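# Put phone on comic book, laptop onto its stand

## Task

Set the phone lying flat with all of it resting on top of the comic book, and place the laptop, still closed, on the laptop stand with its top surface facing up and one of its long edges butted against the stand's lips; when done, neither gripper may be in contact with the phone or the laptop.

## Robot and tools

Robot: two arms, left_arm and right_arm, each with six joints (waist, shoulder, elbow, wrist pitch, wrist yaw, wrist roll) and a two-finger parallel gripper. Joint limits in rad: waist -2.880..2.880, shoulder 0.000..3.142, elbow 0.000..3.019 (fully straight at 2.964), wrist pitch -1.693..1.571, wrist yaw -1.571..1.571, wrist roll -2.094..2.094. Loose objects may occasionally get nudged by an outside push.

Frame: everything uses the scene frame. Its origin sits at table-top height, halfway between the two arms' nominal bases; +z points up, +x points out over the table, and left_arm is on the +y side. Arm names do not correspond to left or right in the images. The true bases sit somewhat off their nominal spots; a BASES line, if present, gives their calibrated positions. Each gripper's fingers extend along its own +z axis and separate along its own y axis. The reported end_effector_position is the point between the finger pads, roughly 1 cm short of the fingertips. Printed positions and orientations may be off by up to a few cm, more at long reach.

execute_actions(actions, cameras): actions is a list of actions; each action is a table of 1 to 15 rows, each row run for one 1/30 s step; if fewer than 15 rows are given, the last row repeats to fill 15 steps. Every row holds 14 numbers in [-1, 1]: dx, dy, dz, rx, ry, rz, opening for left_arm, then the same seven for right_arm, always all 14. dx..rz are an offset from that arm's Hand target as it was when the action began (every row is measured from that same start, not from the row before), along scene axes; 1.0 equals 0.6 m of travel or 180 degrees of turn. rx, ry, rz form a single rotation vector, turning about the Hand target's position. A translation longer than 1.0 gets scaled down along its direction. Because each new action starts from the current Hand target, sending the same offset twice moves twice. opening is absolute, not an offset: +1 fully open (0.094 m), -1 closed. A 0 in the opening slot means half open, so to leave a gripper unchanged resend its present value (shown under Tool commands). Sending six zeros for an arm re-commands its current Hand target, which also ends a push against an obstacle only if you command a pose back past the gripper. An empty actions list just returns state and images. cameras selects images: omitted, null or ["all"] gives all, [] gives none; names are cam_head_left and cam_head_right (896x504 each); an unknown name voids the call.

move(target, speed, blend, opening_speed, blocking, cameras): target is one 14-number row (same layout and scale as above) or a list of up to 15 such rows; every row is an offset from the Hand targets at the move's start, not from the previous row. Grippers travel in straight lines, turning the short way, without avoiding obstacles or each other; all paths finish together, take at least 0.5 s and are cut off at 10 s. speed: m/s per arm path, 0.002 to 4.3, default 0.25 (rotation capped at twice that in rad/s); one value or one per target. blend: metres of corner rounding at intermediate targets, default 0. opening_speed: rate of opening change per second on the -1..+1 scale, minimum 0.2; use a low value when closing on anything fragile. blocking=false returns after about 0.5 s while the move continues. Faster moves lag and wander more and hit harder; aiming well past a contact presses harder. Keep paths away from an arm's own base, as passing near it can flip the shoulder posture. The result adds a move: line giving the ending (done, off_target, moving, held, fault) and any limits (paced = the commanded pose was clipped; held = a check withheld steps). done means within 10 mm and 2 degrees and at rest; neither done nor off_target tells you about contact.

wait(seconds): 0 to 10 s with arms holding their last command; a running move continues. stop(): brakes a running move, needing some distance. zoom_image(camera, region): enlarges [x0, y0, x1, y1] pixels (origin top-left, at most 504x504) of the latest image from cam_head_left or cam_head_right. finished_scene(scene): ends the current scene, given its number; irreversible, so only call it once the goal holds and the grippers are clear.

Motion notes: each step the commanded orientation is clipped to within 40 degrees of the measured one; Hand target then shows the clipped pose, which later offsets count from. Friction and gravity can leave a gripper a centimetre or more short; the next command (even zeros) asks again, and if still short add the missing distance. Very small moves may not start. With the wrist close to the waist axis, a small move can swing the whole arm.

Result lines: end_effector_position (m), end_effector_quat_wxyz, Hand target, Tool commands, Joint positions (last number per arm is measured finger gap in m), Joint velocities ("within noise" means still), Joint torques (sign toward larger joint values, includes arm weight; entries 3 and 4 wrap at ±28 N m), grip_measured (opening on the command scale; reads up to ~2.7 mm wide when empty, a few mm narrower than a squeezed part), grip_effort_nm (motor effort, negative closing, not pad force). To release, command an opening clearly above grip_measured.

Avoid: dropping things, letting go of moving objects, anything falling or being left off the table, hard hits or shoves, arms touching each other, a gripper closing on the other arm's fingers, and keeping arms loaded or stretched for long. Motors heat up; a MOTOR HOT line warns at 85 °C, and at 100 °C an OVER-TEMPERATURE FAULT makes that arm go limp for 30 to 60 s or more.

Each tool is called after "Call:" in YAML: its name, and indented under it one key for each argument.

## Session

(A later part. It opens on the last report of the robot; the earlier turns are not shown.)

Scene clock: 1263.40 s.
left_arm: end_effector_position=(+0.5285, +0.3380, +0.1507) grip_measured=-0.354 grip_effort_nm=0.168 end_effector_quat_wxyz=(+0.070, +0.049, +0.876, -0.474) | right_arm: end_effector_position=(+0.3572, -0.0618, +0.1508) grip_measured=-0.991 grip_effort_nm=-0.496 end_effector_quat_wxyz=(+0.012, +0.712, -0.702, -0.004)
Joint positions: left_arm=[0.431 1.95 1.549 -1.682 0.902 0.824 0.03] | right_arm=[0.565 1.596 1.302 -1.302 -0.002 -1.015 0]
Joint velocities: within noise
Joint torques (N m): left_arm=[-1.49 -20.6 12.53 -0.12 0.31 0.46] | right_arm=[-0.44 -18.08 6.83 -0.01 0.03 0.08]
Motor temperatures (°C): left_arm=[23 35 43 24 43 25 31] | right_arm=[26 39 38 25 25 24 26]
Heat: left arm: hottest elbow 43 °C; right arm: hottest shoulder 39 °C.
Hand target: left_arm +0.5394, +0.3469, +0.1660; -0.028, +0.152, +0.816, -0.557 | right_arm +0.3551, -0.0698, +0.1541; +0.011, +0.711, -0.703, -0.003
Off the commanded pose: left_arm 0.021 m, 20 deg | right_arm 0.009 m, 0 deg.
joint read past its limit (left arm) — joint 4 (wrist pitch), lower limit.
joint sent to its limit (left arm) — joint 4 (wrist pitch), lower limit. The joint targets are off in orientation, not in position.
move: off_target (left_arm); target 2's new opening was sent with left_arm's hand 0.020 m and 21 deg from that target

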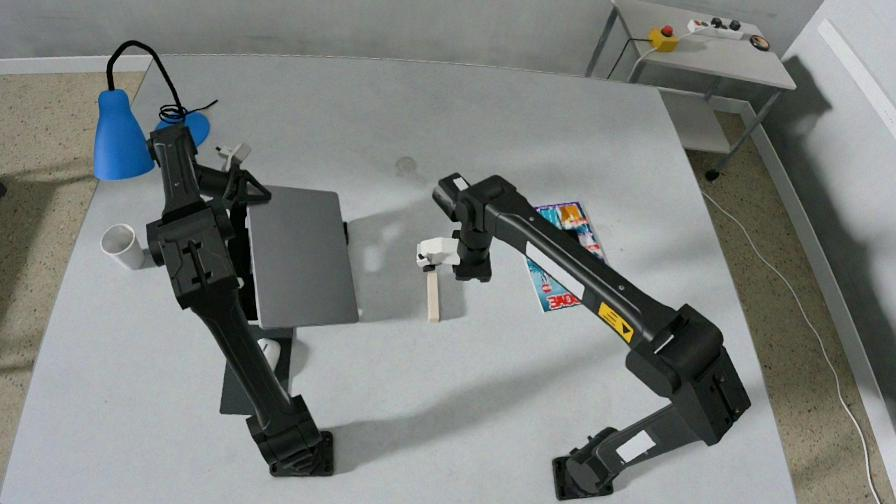

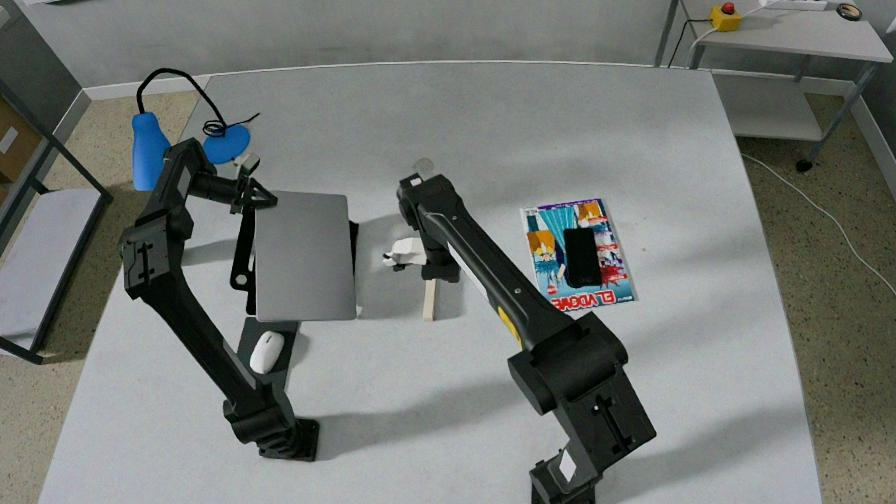

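Call:
move:
  target:
    - [-0.012,0.13,0.075,0,0,0,-0.35,0,0,0,0,0,0,-1]
  speed: 0.05

Call:
zoom_image:
  camera: "cam_head_left"
  region: [200, 150, 400, 330]

Call:
zoom_image:
  camera: "cam_head_right"
  region: [200, 150, 400, 330]

Scene clock: 1270.23 s.
left_arm: end_effector_position=(+0.5161, +0.3975, +0.1644) grip_measured=-0.352 grip_effort_nm=0.120 end_effector_quat_wxyz=(+0.100, +0.023, +0.891, -0.442) | right_arm: end_effector_position=(+0.3572, -0.0618, +0.1508) grip_measured=-0.991 grip_effort_nm=-0.496 end_effector_quat_wxyz=(+0.012, +0.712, -0.702, -0.004)
Joint positions: left_arm=[0.538 1.924 1.576 -1.682 0.853 0.83 0.03] | right_arm=[0.565 1.596 1.302 -1.302 -0.002 -1.015 0]
Joint velocities: within noise
Joint torques (N m): left_arm=[1.03 -23.53 16.18 -0.66 0.46 0.2] | right_arm=[-0.32 -18.08 6.84 -0.02 0.03 0.08]
Motor temperatures (°C): left_arm=[23 35 43 24 42 25 30] | right_arm=[26 39 37 25 25 24 26]
Heat: left arm: hottest elbow 43 °C; right arm: hottest shoulder 39 °C.
Hand target: left_arm +0.5322, +0.4250, +0.2110; -0.028, +0.152, +0.816, -0.557 | right_arm +0.3551, -0.0698, +0.1541; +0.011, +0.711, -0.703, -0.003
Off the commanded pose: left_arm 0.056 m, 26 deg | right_arm 0.009 m, 0 deg.
joint read past its limit (left arm) — joint 4 (wrist pitch), lower limit.
joint sent to its limit (left arm) — joint 4 (wrist pitch), lower limit. The joint targets are off in position and orientation.
move: off_target (left_arm)

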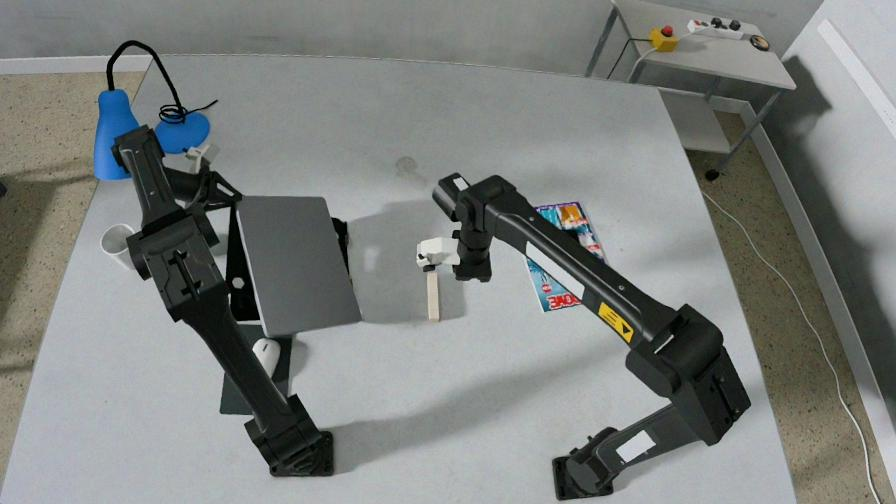

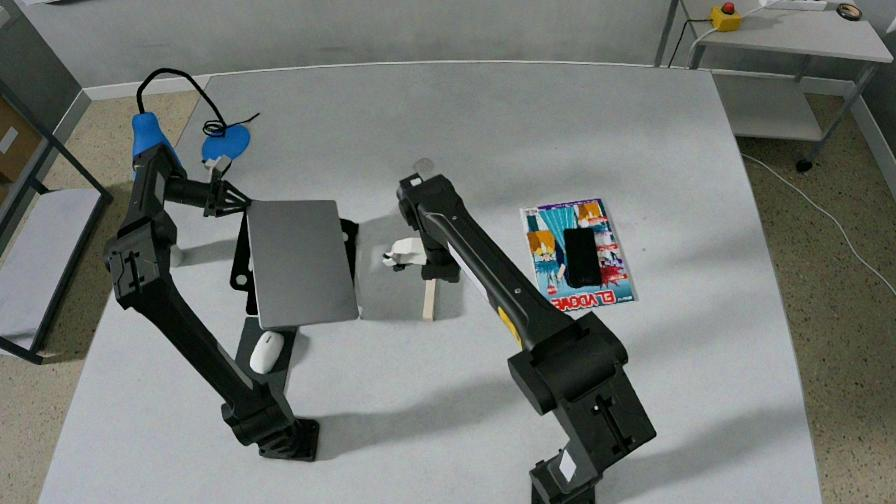

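Scaled by 2.520.

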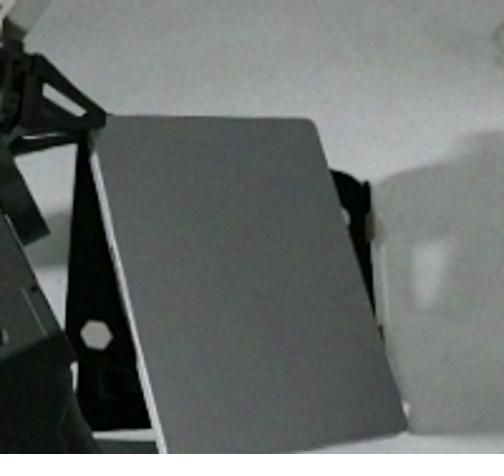

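Scaled by 2.520.

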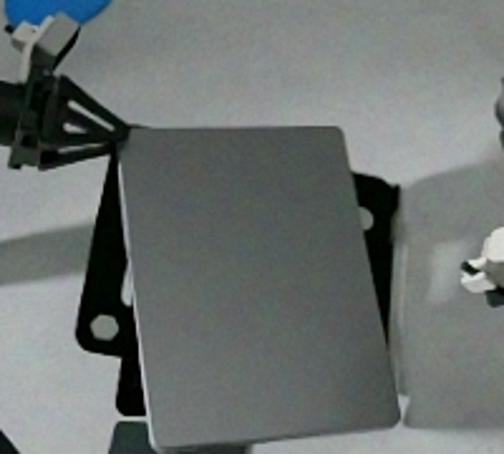

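Call:
move:
  target:
    - [-0.05,0.13,0.05,0,0,0,-0.35,0,0,0,0,0,0,-1]
  speed: 0.12

Call:
zoom_image:
  camera: "cam_head_left"
  region: [200, 150, 400, 330]

Call:
zoom_image:
  camera: "cam_head_right"
  region: [200, 150, 400, 330]

Scene clock: 1277.60 s.
left_arm: end_effector_position=(+0.4932, +0.4854, +0.2058) grip_measured=-0.352 grip_effort_nm=0.115 end_effector_quat_wxyz=(+0.169, -0.003, +0.909, -0.382) | right_arm: end_effector_position=(+0.3572, -0.0618, +0.1508) grip_measured=-0.991 grip_effort_nm=-0.486 end_effector_quat_wxyz=(+0.012, +0.712, -0.702, -0.004)
Joint positions: left_arm=[0.696 1.869 1.645 -1.682 0.81 0.862 0.03] | right_arm=[0.565 1.596 1.302 -1.302 -0.002 -1.015 0]
Joint velocities: within noise
Joint torques (N m): left_arm=[0.09 -22.07 15.77 -0.13 0.32 0.12] | right_arm=[-0.38 -18.08 6.82 -0.02 0.03 0.09]
Motor temperatures (°C): left_arm=[23 35 44 24 42 25 30] | right_arm=[26 39 37 25 25 24 26]
Heat: left arm: hottest elbow 44 °C; right arm: hottest shoulder 39 °C.
Hand target: left_arm +0.5022, +0.5030, +0.2410; -0.028, +0.152, +0.816, -0.557 | right_arm +0.3551, -0.0698, +0.1541; +0.011, +0.711, -0.703, -0.003
Off the commanded pose: left_arm 0.040 m, 37 deg | right_arm 0.009 m, 0 deg.
joint read past its limit (left arm) — joint 4 (wrist pitch), lower limit.
joint sent to its limit (left arm) — joint 4 (wrist pitch), lower limit. The joint targets are off in orientation, not in position.
move: off_target (left_arm)

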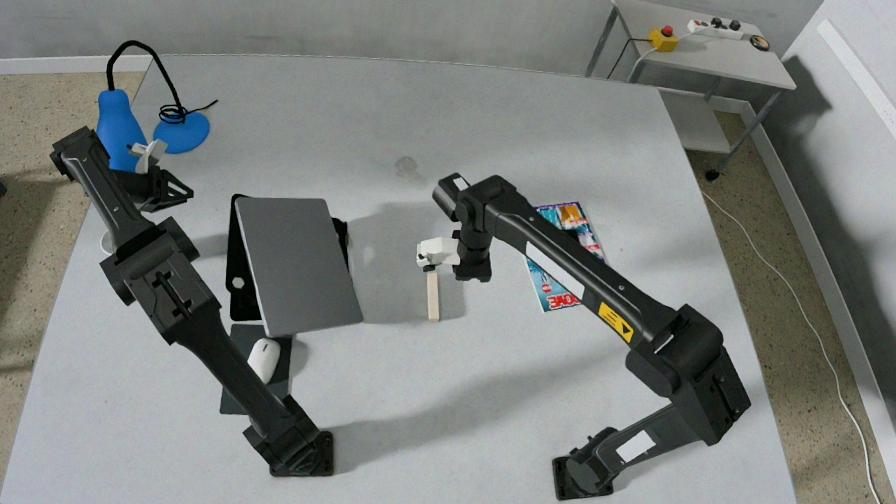

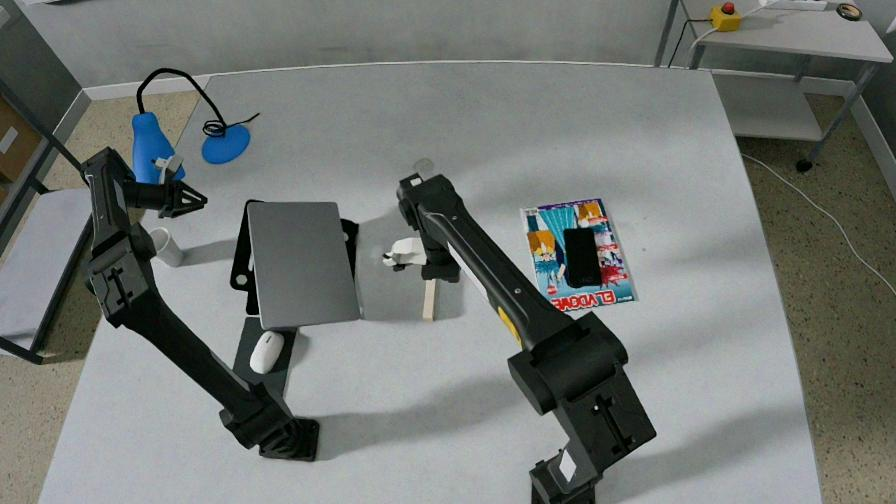

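Scaled by 2.520.

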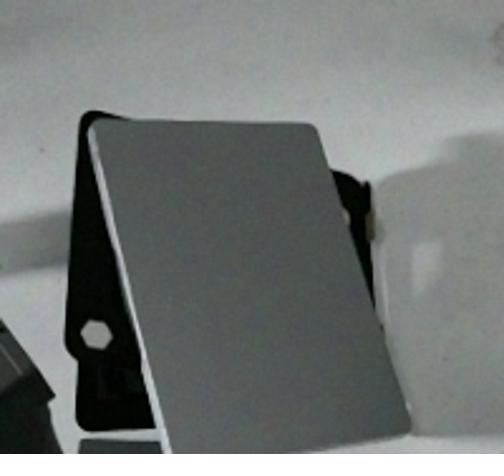

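Scaled by 2.520.

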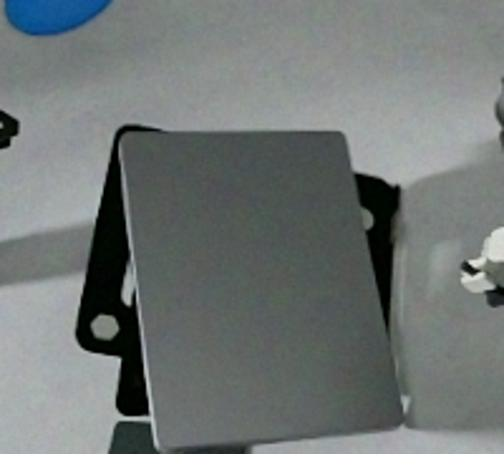

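Call:
zoom_image:
  camera: "cam_head_left"
  region: [320, 200, 400, 340]

Call:
zoom_image:
  camera: "cam_head_right"
  region: [320, 200, 400, 340]

Call:
zoom_image:
  camera: "cam_head_left"
  region: [215, 270, 295, 360]

Call:
zoom_image:
  camera: "cam_head_right"
  region: [215, 270, 295, 360]

Scaled by 3.600.

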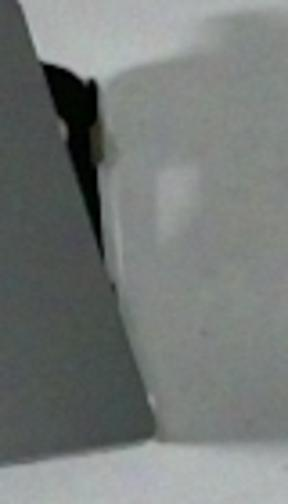

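Scaled by 3.600.

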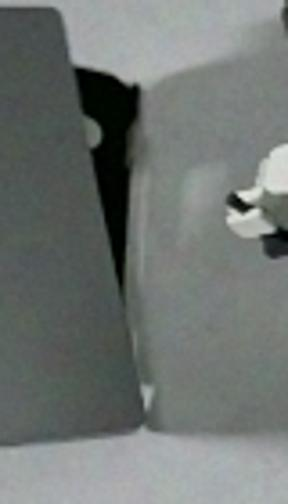

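Scaled by 5.600.

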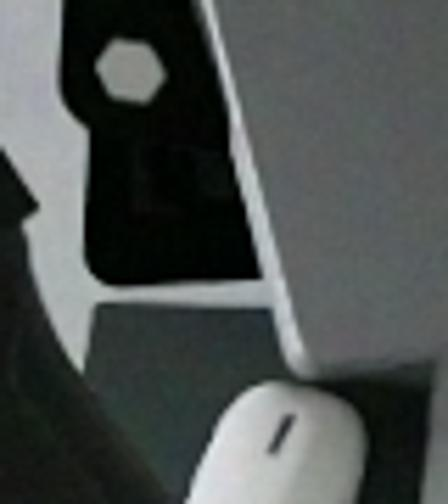

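Scaled by 5.600.

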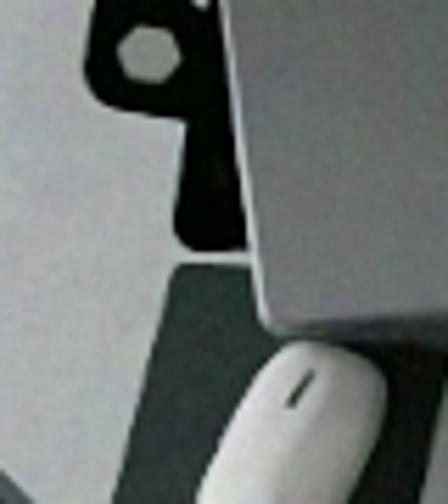

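Call:
move:
  target:
    - [0.06,0.0,-0.0,0.109,-0.067,0.159,-0.9,0,0,0,0,0,0,-1]
    - [0.06,-0.025,-0.1,0.109,-0.067,0.159,-0.9,0,0,0,0,0,0,-1]
  speed: 0.12

Call:
zoom_image:
  camera: "cam_head_left"
  region: [150, 130, 350, 310]

Call:
zoom_image:
  camera: "cam_head_right"
  region: [150, 130, 350, 310]

Scene clock: 1295.70 s.
left_arm: end_effector_position=(+0.5312, +0.4966, +0.1952) grip_measured=-0.898 grip_effort_nm=-0.081 end_effector_quat_wxyz=(+0.173, -0.014, +0.909, -0.379) | right_arm: end_effector_position=(+0.3572, -0.0618, +0.1508) grip_measured=-0.991 grip_effort_nm=-0.486 end_effector_quat_wxyz=(+0.012, +0.712, -0.702, -0.004)
Joint positions: left_arm=[0.668 1.953 1.747 -1.648 0.822 0.789 0.005] | right_arm=[0.565 1.596 1.302 -1.302 -0.002 -1.015 0]
Joint velocities: within noise
Joint torques (N m): left_arm=[-3.55 -19.25 8.65 0.8 0.48 0.16] | right_arm=[-0.38 -18.14 6.84 -0.05 0.03 0.09]
Motor temperatures (°C): left_arm=[22 36 45 24 41 24 29] | right_arm=[26 40 37 25 25 24 26]
Heat: left arm: hottest elbow 45 °C; right arm: hottest shoulder 40 °C.
Hand target: left_arm +0.5382, +0.4880, +0.1808; +0.169, -0.004, +0.909, -0.382 | right_arm +0.3551, -0.0698, +0.1541; +0.011, +0.711, -0.703, -0.003
Off the commanded pose: left_arm 0.018 m, 1 deg | right_arm 0.009 m, 0 deg.
move: off_target (left_arm)

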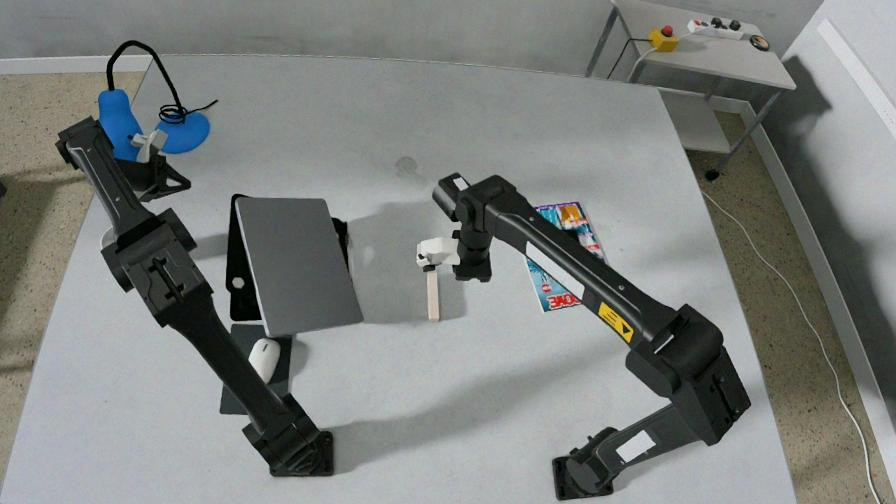

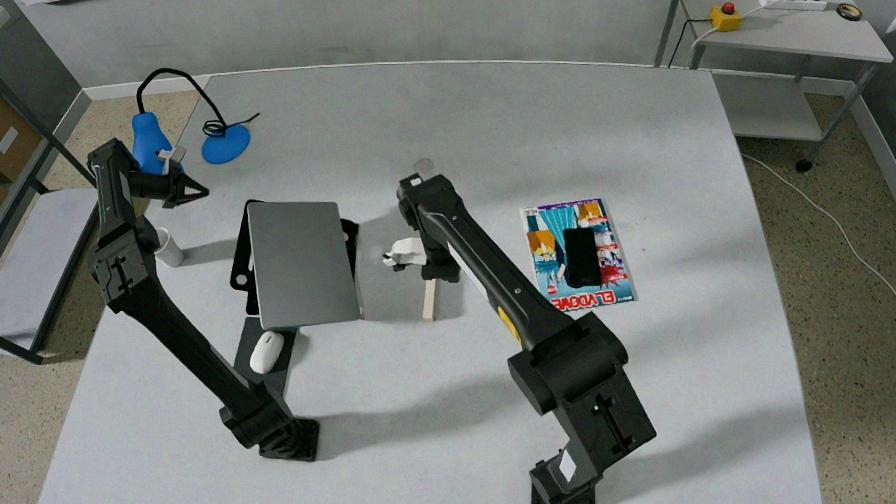

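Scaled by 2.520.

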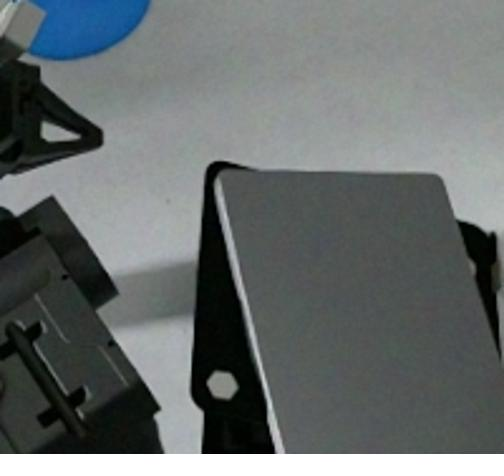

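Scaled by 2.520.

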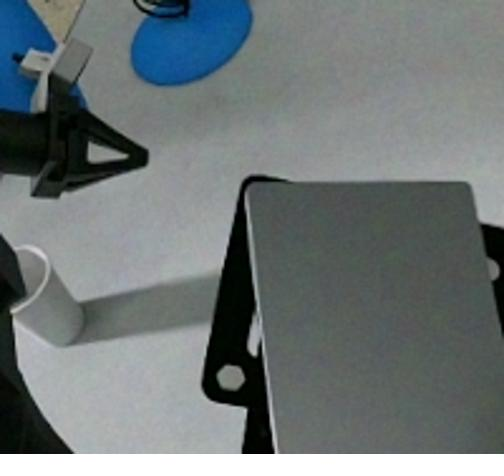

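Call:
move:
  target:
    - [-0.05,-0.06,-0.09,0,0,0,-0.9,0,0,0,0,0,0,-1]
    - [-0.05,-0.14,-0.09,0,0,0,-0.9,0,0,0,0,0,0,-1]
  speed: 0.12

Call:
zoom_image:
  camera: "cam_head_left"
  region: [150, 130, 350, 310]

Call:
zoom_image:
  camera: "cam_head_right"
  region: [150, 130, 350, 310]

Scene clock: 1300.77 s.
left_arm: end_effector_position=(+0.5086, +0.4070, +0.1186) grip_measured=-0.898 grip_effort_nm=-0.076 end_effector_quat_wxyz=(+0.161, -0.006, +0.908, -0.386) | right_arm: end_effector_position=(+0.3572, -0.0618, +0.1508) grip_measured=-0.991 grip_effort_nm=-0.491 end_effector_quat_wxyz=(+0.012, +0.712, -0.702, -0.004)
Joint positions: left_arm=[0.56 1.843 1.368 -1.311 0.844 0.672 0.005] | right_arm=[0.565 1.596 1.302 -1.302 -0.002 -1.015 0]
Joint velocities: within noise
Joint torques (N m): left_arm=[-1.38 -20.31 7.97 0.2 0.58 -0.03] | right_arm=[-0.32 -18.14 6.84 -0.02 0.03 0.09]
Motor temperatures (°C): left_arm=[22 35 44 24 41 24 29] | right_arm=[26 40 36 25 25 24 26]
Heat: left arm: hottest elbow 44 °C; right arm: hottest shoulder 40 °C.
Hand target: left_arm +0.5083, +0.4039, +0.1268; +0.169, -0.003, +0.909, -0.382 | right_arm +0.3551, -0.0698, +0.1541; +0.011, +0.711, -0.703, -0.003
Off the commanded pose: left_arm 0.009 m, 1 deg | right_arm 0.009 m, 0 deg.
move: done

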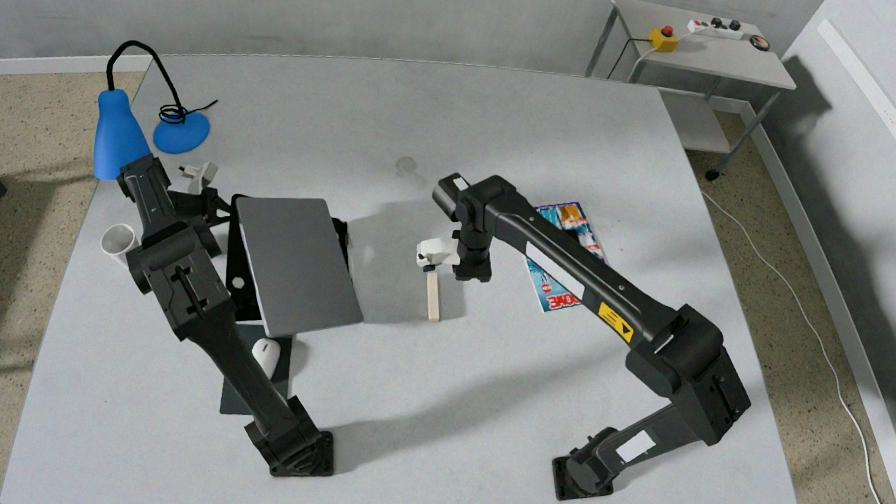

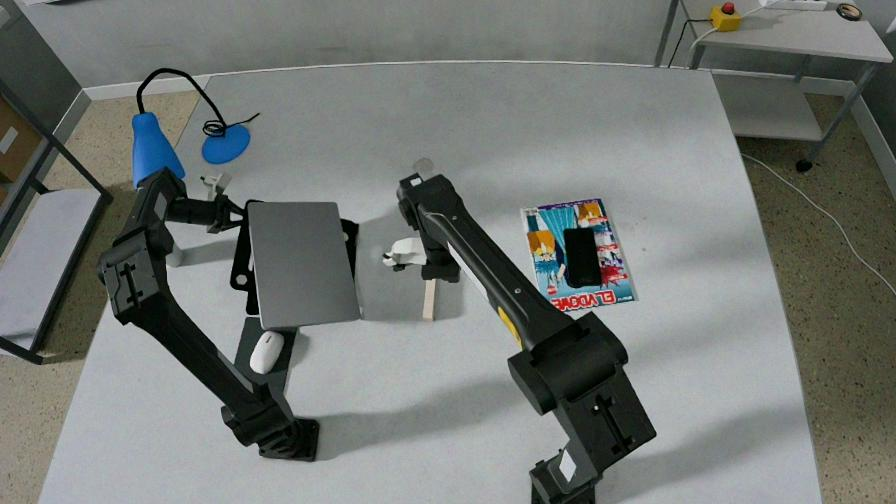

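Scaled by 2.520.

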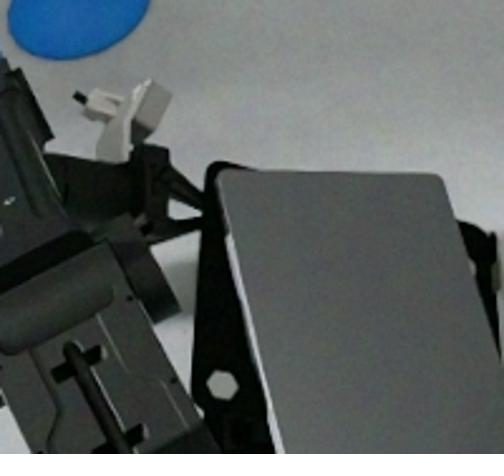

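Scaled by 2.520.

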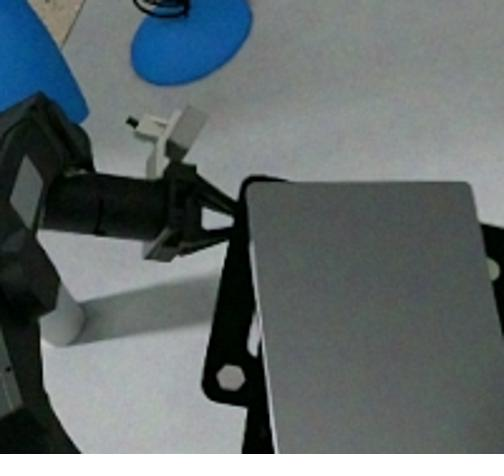

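Call:
move:
  target:
    - [-0.01,0,0.042,0,0,0,-0.9,0,0,0,0,0,0,-1]
    - [-0.01,-0.05,0.042,0,0,0,-0.9,0,0,0,0,0,0,-1]
  speed: 0.08

Call:
zoom_image:
  camera: "cam_head_left"
  region: [180, 130, 380, 330]

Call:
zoom_image:
  camera: "cam_head_right"
  region: [180, 130, 380, 330]

Scene clock: 1305.53 s.
left_arm: end_effector_position=(+0.4987, +0.4026, +0.1295) grip_measured=-0.899 grip_effort_nm=-0.022 end_effector_quat_wxyz=(+0.162, -0.028, +0.911, -0.378) | right_arm: end_effector_position=(+0.3572, -0.0618, +0.1508) grip_measured=-0.991 grip_effort_nm=-0.491 end_effector_quat_wxyz=(+0.012, +0.712, -0.702, -0.004)
Joint positions: left_arm=[0.562 1.784 1.322 -1.281 0.835 0.605 0.005] | right_arm=[0.565 1.596 1.302 -1.302 -0.002 -1.015 0]
Joint velocities: within noise
Joint torques (N m): left_arm=[-5.07 -22.18 7.75 -0.53 1.22 0.05] | right_arm=[-0.26 -18.14 6.86 -0.02 0.03 0.09]
Motor temperatures (°C): left_arm=[22 35 43 24 40 24 29] | right_arm=[26 40 36 25 25 24 26]
Heat: left arm: hottest elbow 43 °C; right arm: hottest shoulder 40 °C.
Hand target: left_arm +0.5022, +0.3739, +0.1522; +0.169, -0.003, +0.909, -0.382 | right_arm +0.3551, -0.0698, +0.1541; +0.011, +0.711, -0.703, -0.003
Off the commanded pose: left_arm 0.037 m, 3 deg | right_arm 0.009 m, 0 deg.
move: off_target (left_arm)

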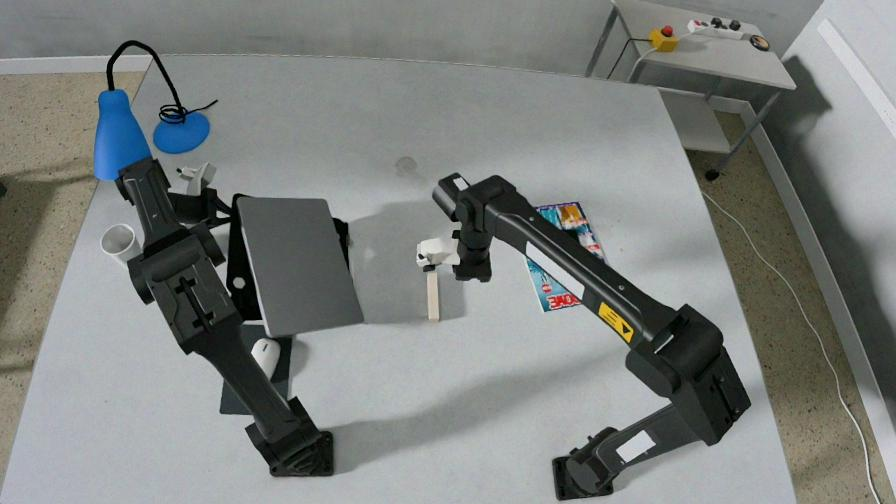

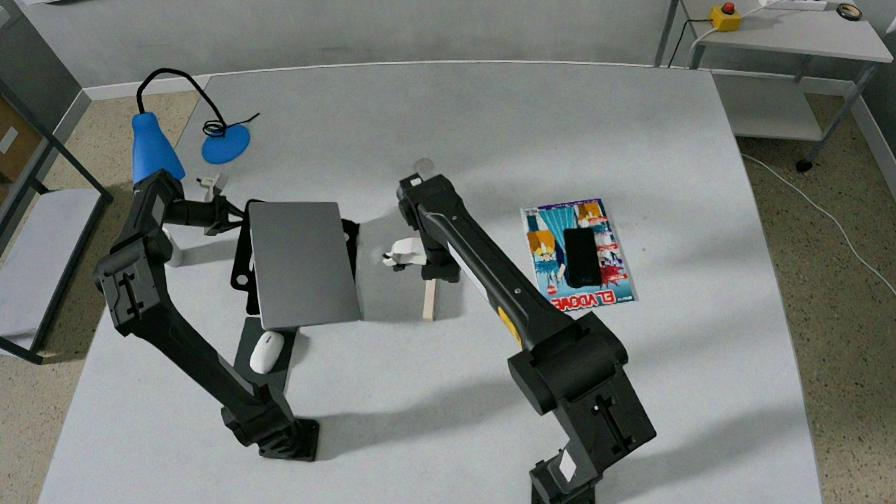

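Scaled by 2.520.

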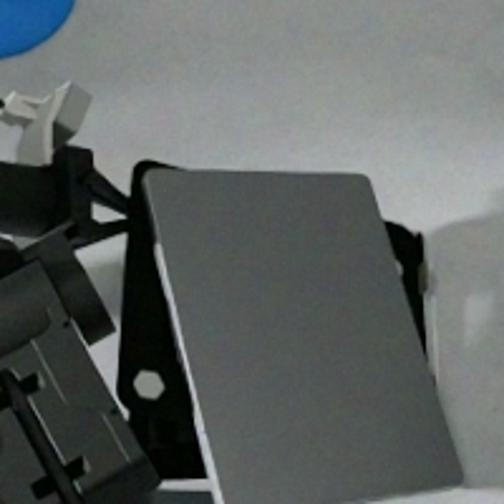

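Scaled by 2.520.

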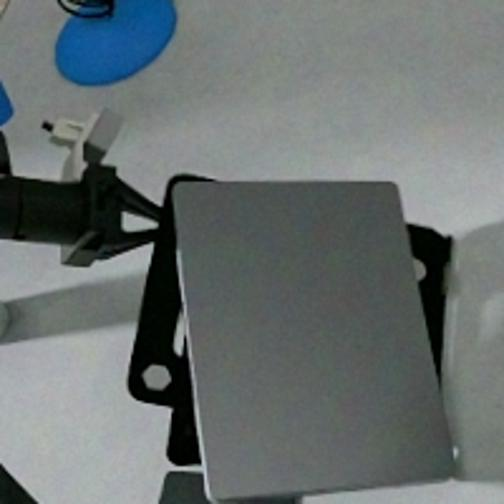

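Call:
move:
  target:
    - [0,0.08,-0.02,0,0,0,-0.9,0,0,0,0,0,0,-1]
    - [0,0.08,0.05,0,0,0,-0.9,0,0,0,0,0,0,-1]
    - [0,-0.03,0.04,0,0,0,-0.9,0,0,0,0,0,0,-1]
  speed: 0.1

Call:
zoom_image:
  camera: "cam_head_left"
  region: [180, 130, 380, 330]

Call:
zoom_image:
  camera: "cam_head_right"
  region: [180, 130, 380, 330]

Scene clock: 1310.73 s.
left_arm: end_effector_position=(+0.5039, +0.3561, +0.1729) grip_measured=-0.899 grip_effort_nm=-0.012 end_effector_quat_wxyz=(+0.163, -0.002, +0.908, -0.385) | right_arm: end_effector_position=(+0.3572, -0.0618, +0.1508) grip_measured=-0.991 grip_effort_nm=-0.496 end_effector_quat_wxyz=(+0.012, +0.712, -0.702, -0.004)
Joint positions: left_arm=[0.478 1.694 1.319 -1.315 0.857 0.557 0.005] | right_arm=[0.565 1.596 1.302 -1.302 -0.002 -1.015 0]
Joint velocities: within noise
Joint torques (N m): left_arm=[-1.67 -17.85 8.61 0.42 0.51 -0.05] | right_arm=[-0.5 -18.14 6.83 -0.05 0.03 0.08]
Motor temperatures (°C): left_arm=[23 35 43 24 41 24 29] | right_arm=[26 40 36 25 25 24 26]
Heat: left arm: hottest elbow 43 °C; right arm: hottest shoulder 40 °C.
Hand target: left_arm +0.5022, +0.3560, +0.1761; +0.169, -0.004, +0.909, -0.382 | right_arm +0.3551, -0.0698, +0.1541; +0.011, +0.711, -0.703, -0.003
Off the commanded pose: left_arm 0.004 m, 1 deg | right_arm 0.009 m, 0 deg.
move: done

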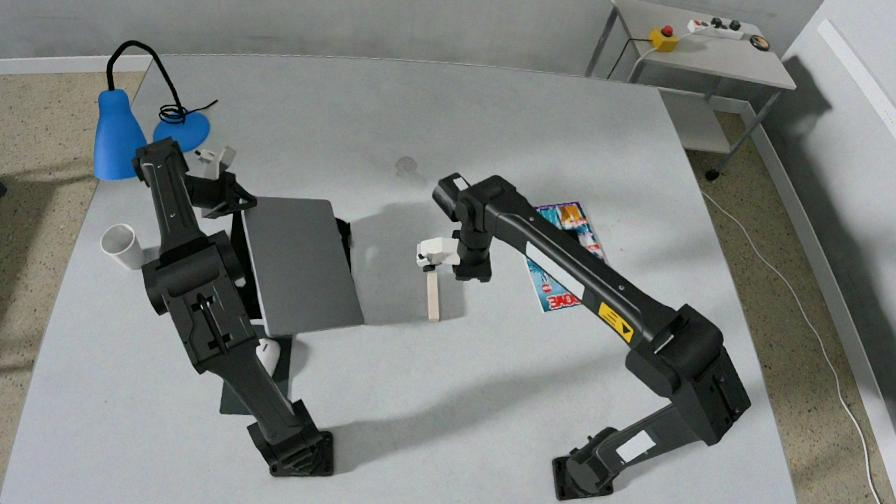

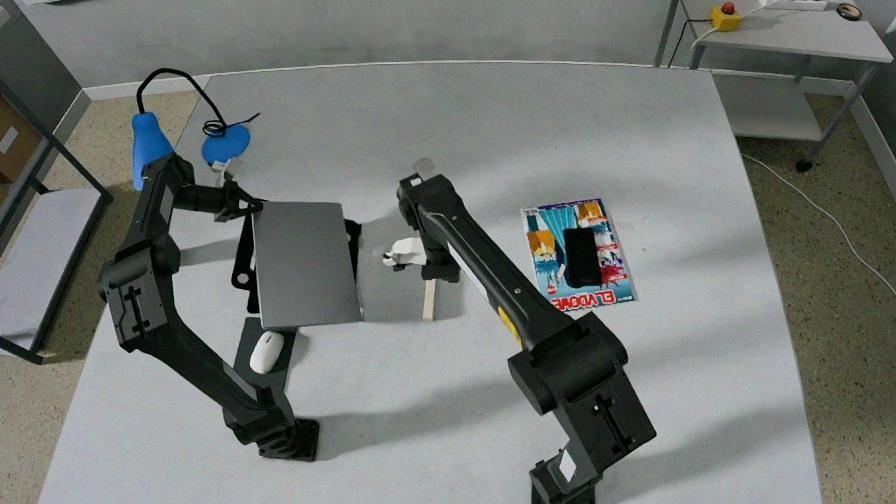

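Scaled by 2.520.

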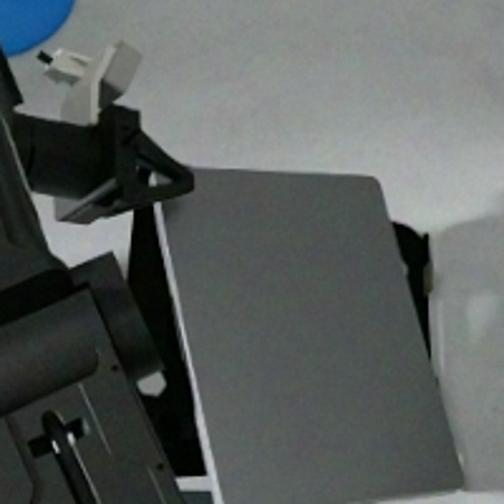

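Scaled by 2.520.

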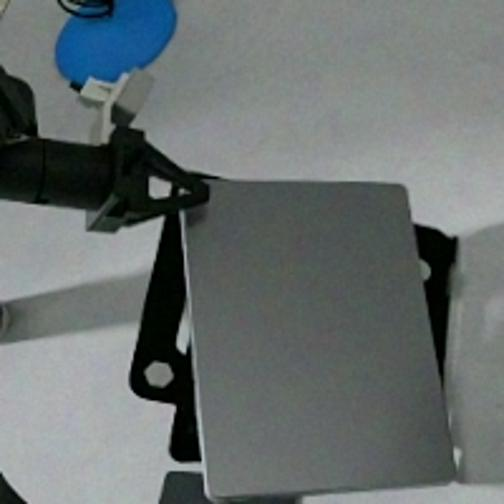

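Call:
move:
  target:
    - [0,0.07,0,0,0,0,-0.9,0,0,0,0,0,0,-1]
    - [0,0.07,-0.032,0,0,0,-0.9,0,0,0,0,0,0,-1]
    - [0,-0.03,-0.035,0,0,0,-0.9,0,0,0,0,0,0,-1]
  speed: 0.08

Call:
zoom_image:
  camera: "cam_head_left"
  region: [180, 130, 380, 330]

Call:
zoom_image:
  camera: "cam_head_right"
  region: [180, 130, 380, 330]

Scene clock: 1316.17 s.
left_arm: end_effector_position=(+0.5024, +0.3416, +0.1484) grip_measured=-0.899 grip_effort_nm=-0.017 end_effector_quat_wxyz=(+0.161, -0.007, +0.909, -0.385) | right_arm: end_effector_position=(+0.3572, -0.0618, +0.1508) grip_measured=-0.991 grip_effort_nm=-0.491 end_effector_quat_wxyz=(+0.012, +0.712, -0.702, -0.004)
Joint positions: left_arm=[0.452 1.694 1.25 -1.216 0.858 0.506 0.005] | right_arm=[0.565 1.596 1.302 -1.302 -0.002 -1.016 0]
Joint velocities: within noise
Joint torques (N m): left_arm=[-2.2 -17.55 8.73 0.49 0.59 -0.03] | right_arm=[-0.38 -18.08 6.84 0.01 0.03 0.08]
Motor temperatures (°C): left_arm=[23 34 42 24 40 24 29] | right_arm=[26 40 36 25 24 24 26]
Heat: left arm: hottest elbow 42 °C; right arm: hottest shoulder 40 °C.
Hand target: left_arm +0.5021, +0.3380, +0.1551; +0.169, -0.004, +0.908, -0.382 | right_arm +0.3551, -0.0698, +0.1541; +0.011, +0.711, -0.703, -0.003
Off the commanded pose: left_arm 0.008 m, 1 deg | right_arm 0.009 m, 0 deg.
move: done

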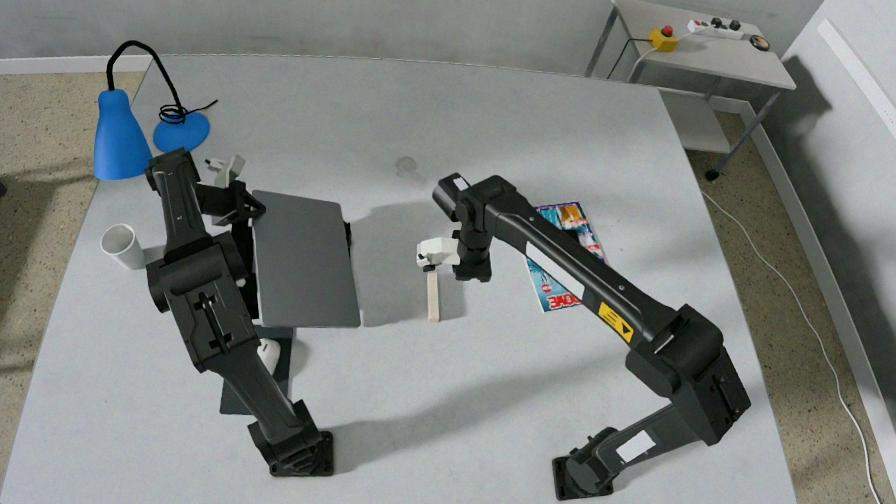

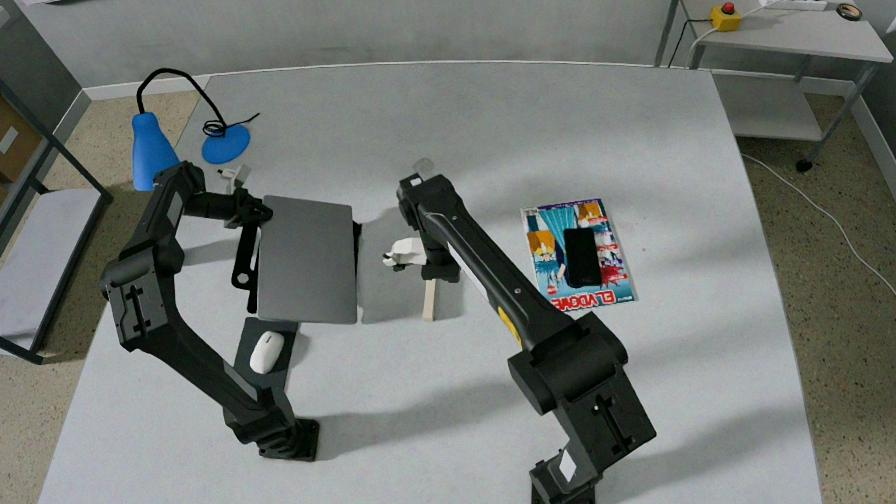

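Scaled by 2.520.

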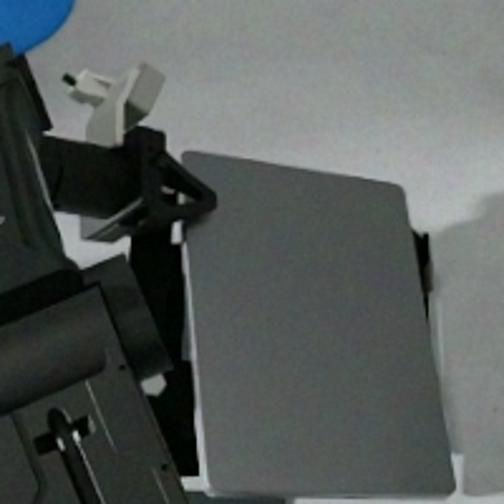

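Scaled by 2.520.

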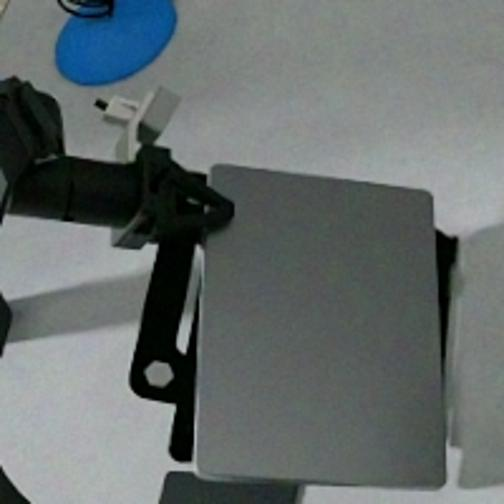

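Call:
move:
  target:
    - [0,0.06,0.02,0,0,0,-0.9,0,0,0,0,0,0,-1]
    - [-0.15,0.06,0.02,0,0,0,-0.9,0,0,0,0,0,0,-1]
    - [-0.15,0.03,-0.004,0,0,0,-0.9,0,0,0,0,0,0,-1]
    - [-0.15,-0.025,-0.006,0,0,0,-0.9,0,0,0,0,0,0,-1]
  speed: 0.09

Call:
zoom_image:
  camera: "cam_head_left"
  region: [180, 130, 380, 330]

Call:
zoom_image:
  camera: "cam_head_right"
  region: [180, 130, 380, 330]

Scene clock: 1322.57 s.
left_arm: end_effector_position=(+0.4130, +0.3282, +0.1475) grip_measured=-0.899 grip_effort_nm=-0.012 end_effector_quat_wxyz=(+0.164, -0.008, +0.908, -0.385) | right_arm: end_effector_position=(+0.3572, -0.0618, +0.1508) grip_measured=-0.991 grip_effort_nm=-0.496 end_effector_quat_wxyz=(+0.012, +0.712, -0.702, -0.004)
Joint positions: left_arm=[0.529 1.505 1.012 -1.247 0.851 0.616 0.005] | right_arm=[0.565 1.596 1.302 -1.302 -0.002 -1.016 0]
Joint velocities: within noise
Joint torques (N m): left_arm=[-2.32 -14.15 7.9 0.36 0.52 0] | right_arm=[-0.38 -18.14 6.84 -0.01 0.04 0.09]
Motor temperatures (°C): left_arm=[22 34 42 24 40 24 29] | right_arm=[26 40 36 25 24 24 26]
Heat: left arm: hottest elbow 42 °C; right arm: hottest shoulder 40 °C.
Hand target: left_arm +0.4123, +0.3230, +0.1515; +0.169, -0.004, +0.908, -0.382 | right_arm +0.3551, -0.0698, +0.1541; +0.011, +0.711, -0.703, -0.003
Off the commanded pose: left_arm 0.007 m, 1 deg | right_arm 0.009 m, 0 deg.
move: done

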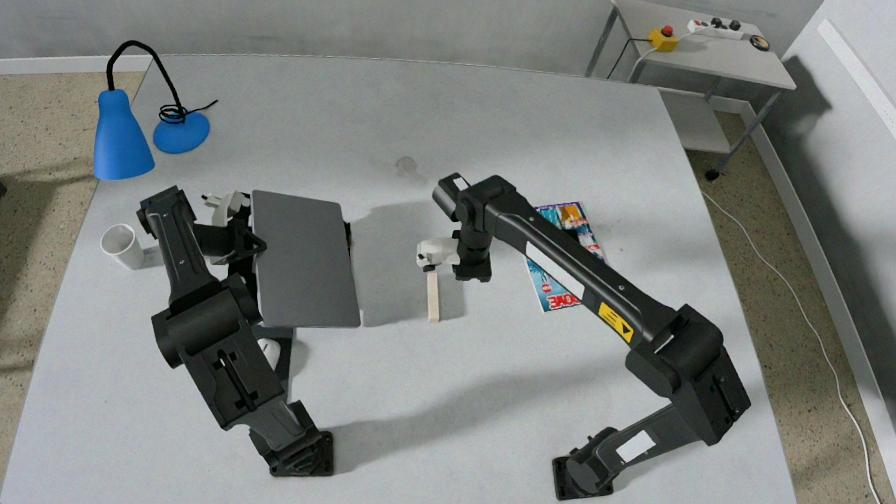

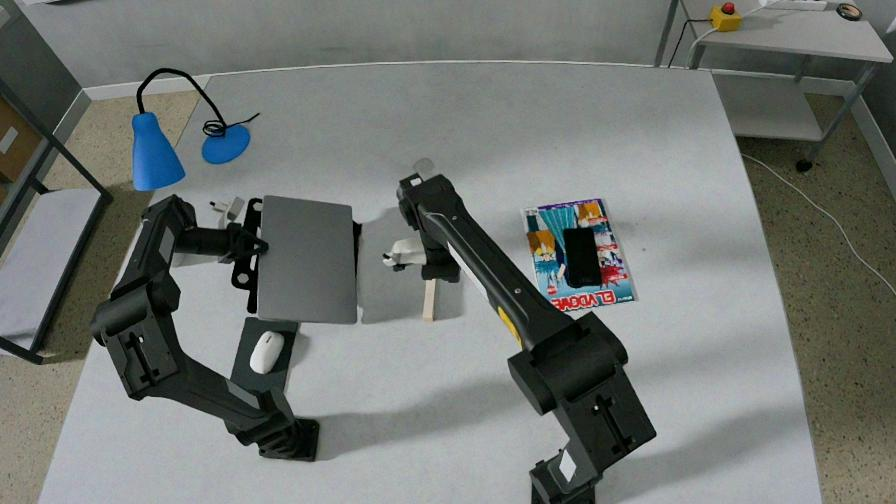

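Scaled by 2.520.

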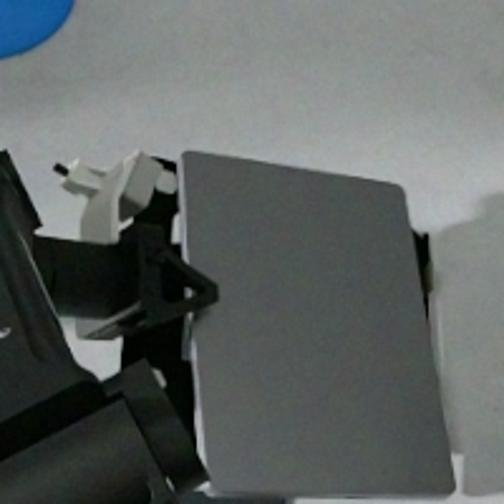

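Scaled by 2.520.

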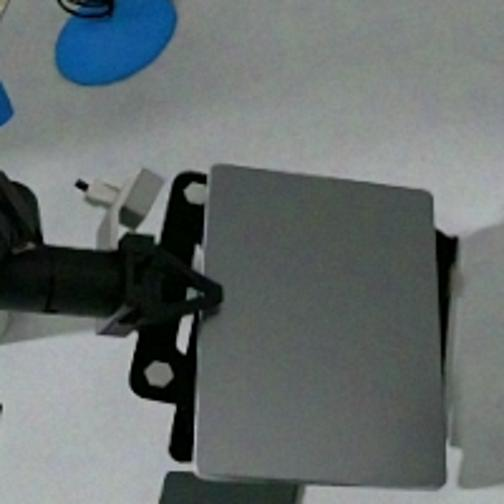

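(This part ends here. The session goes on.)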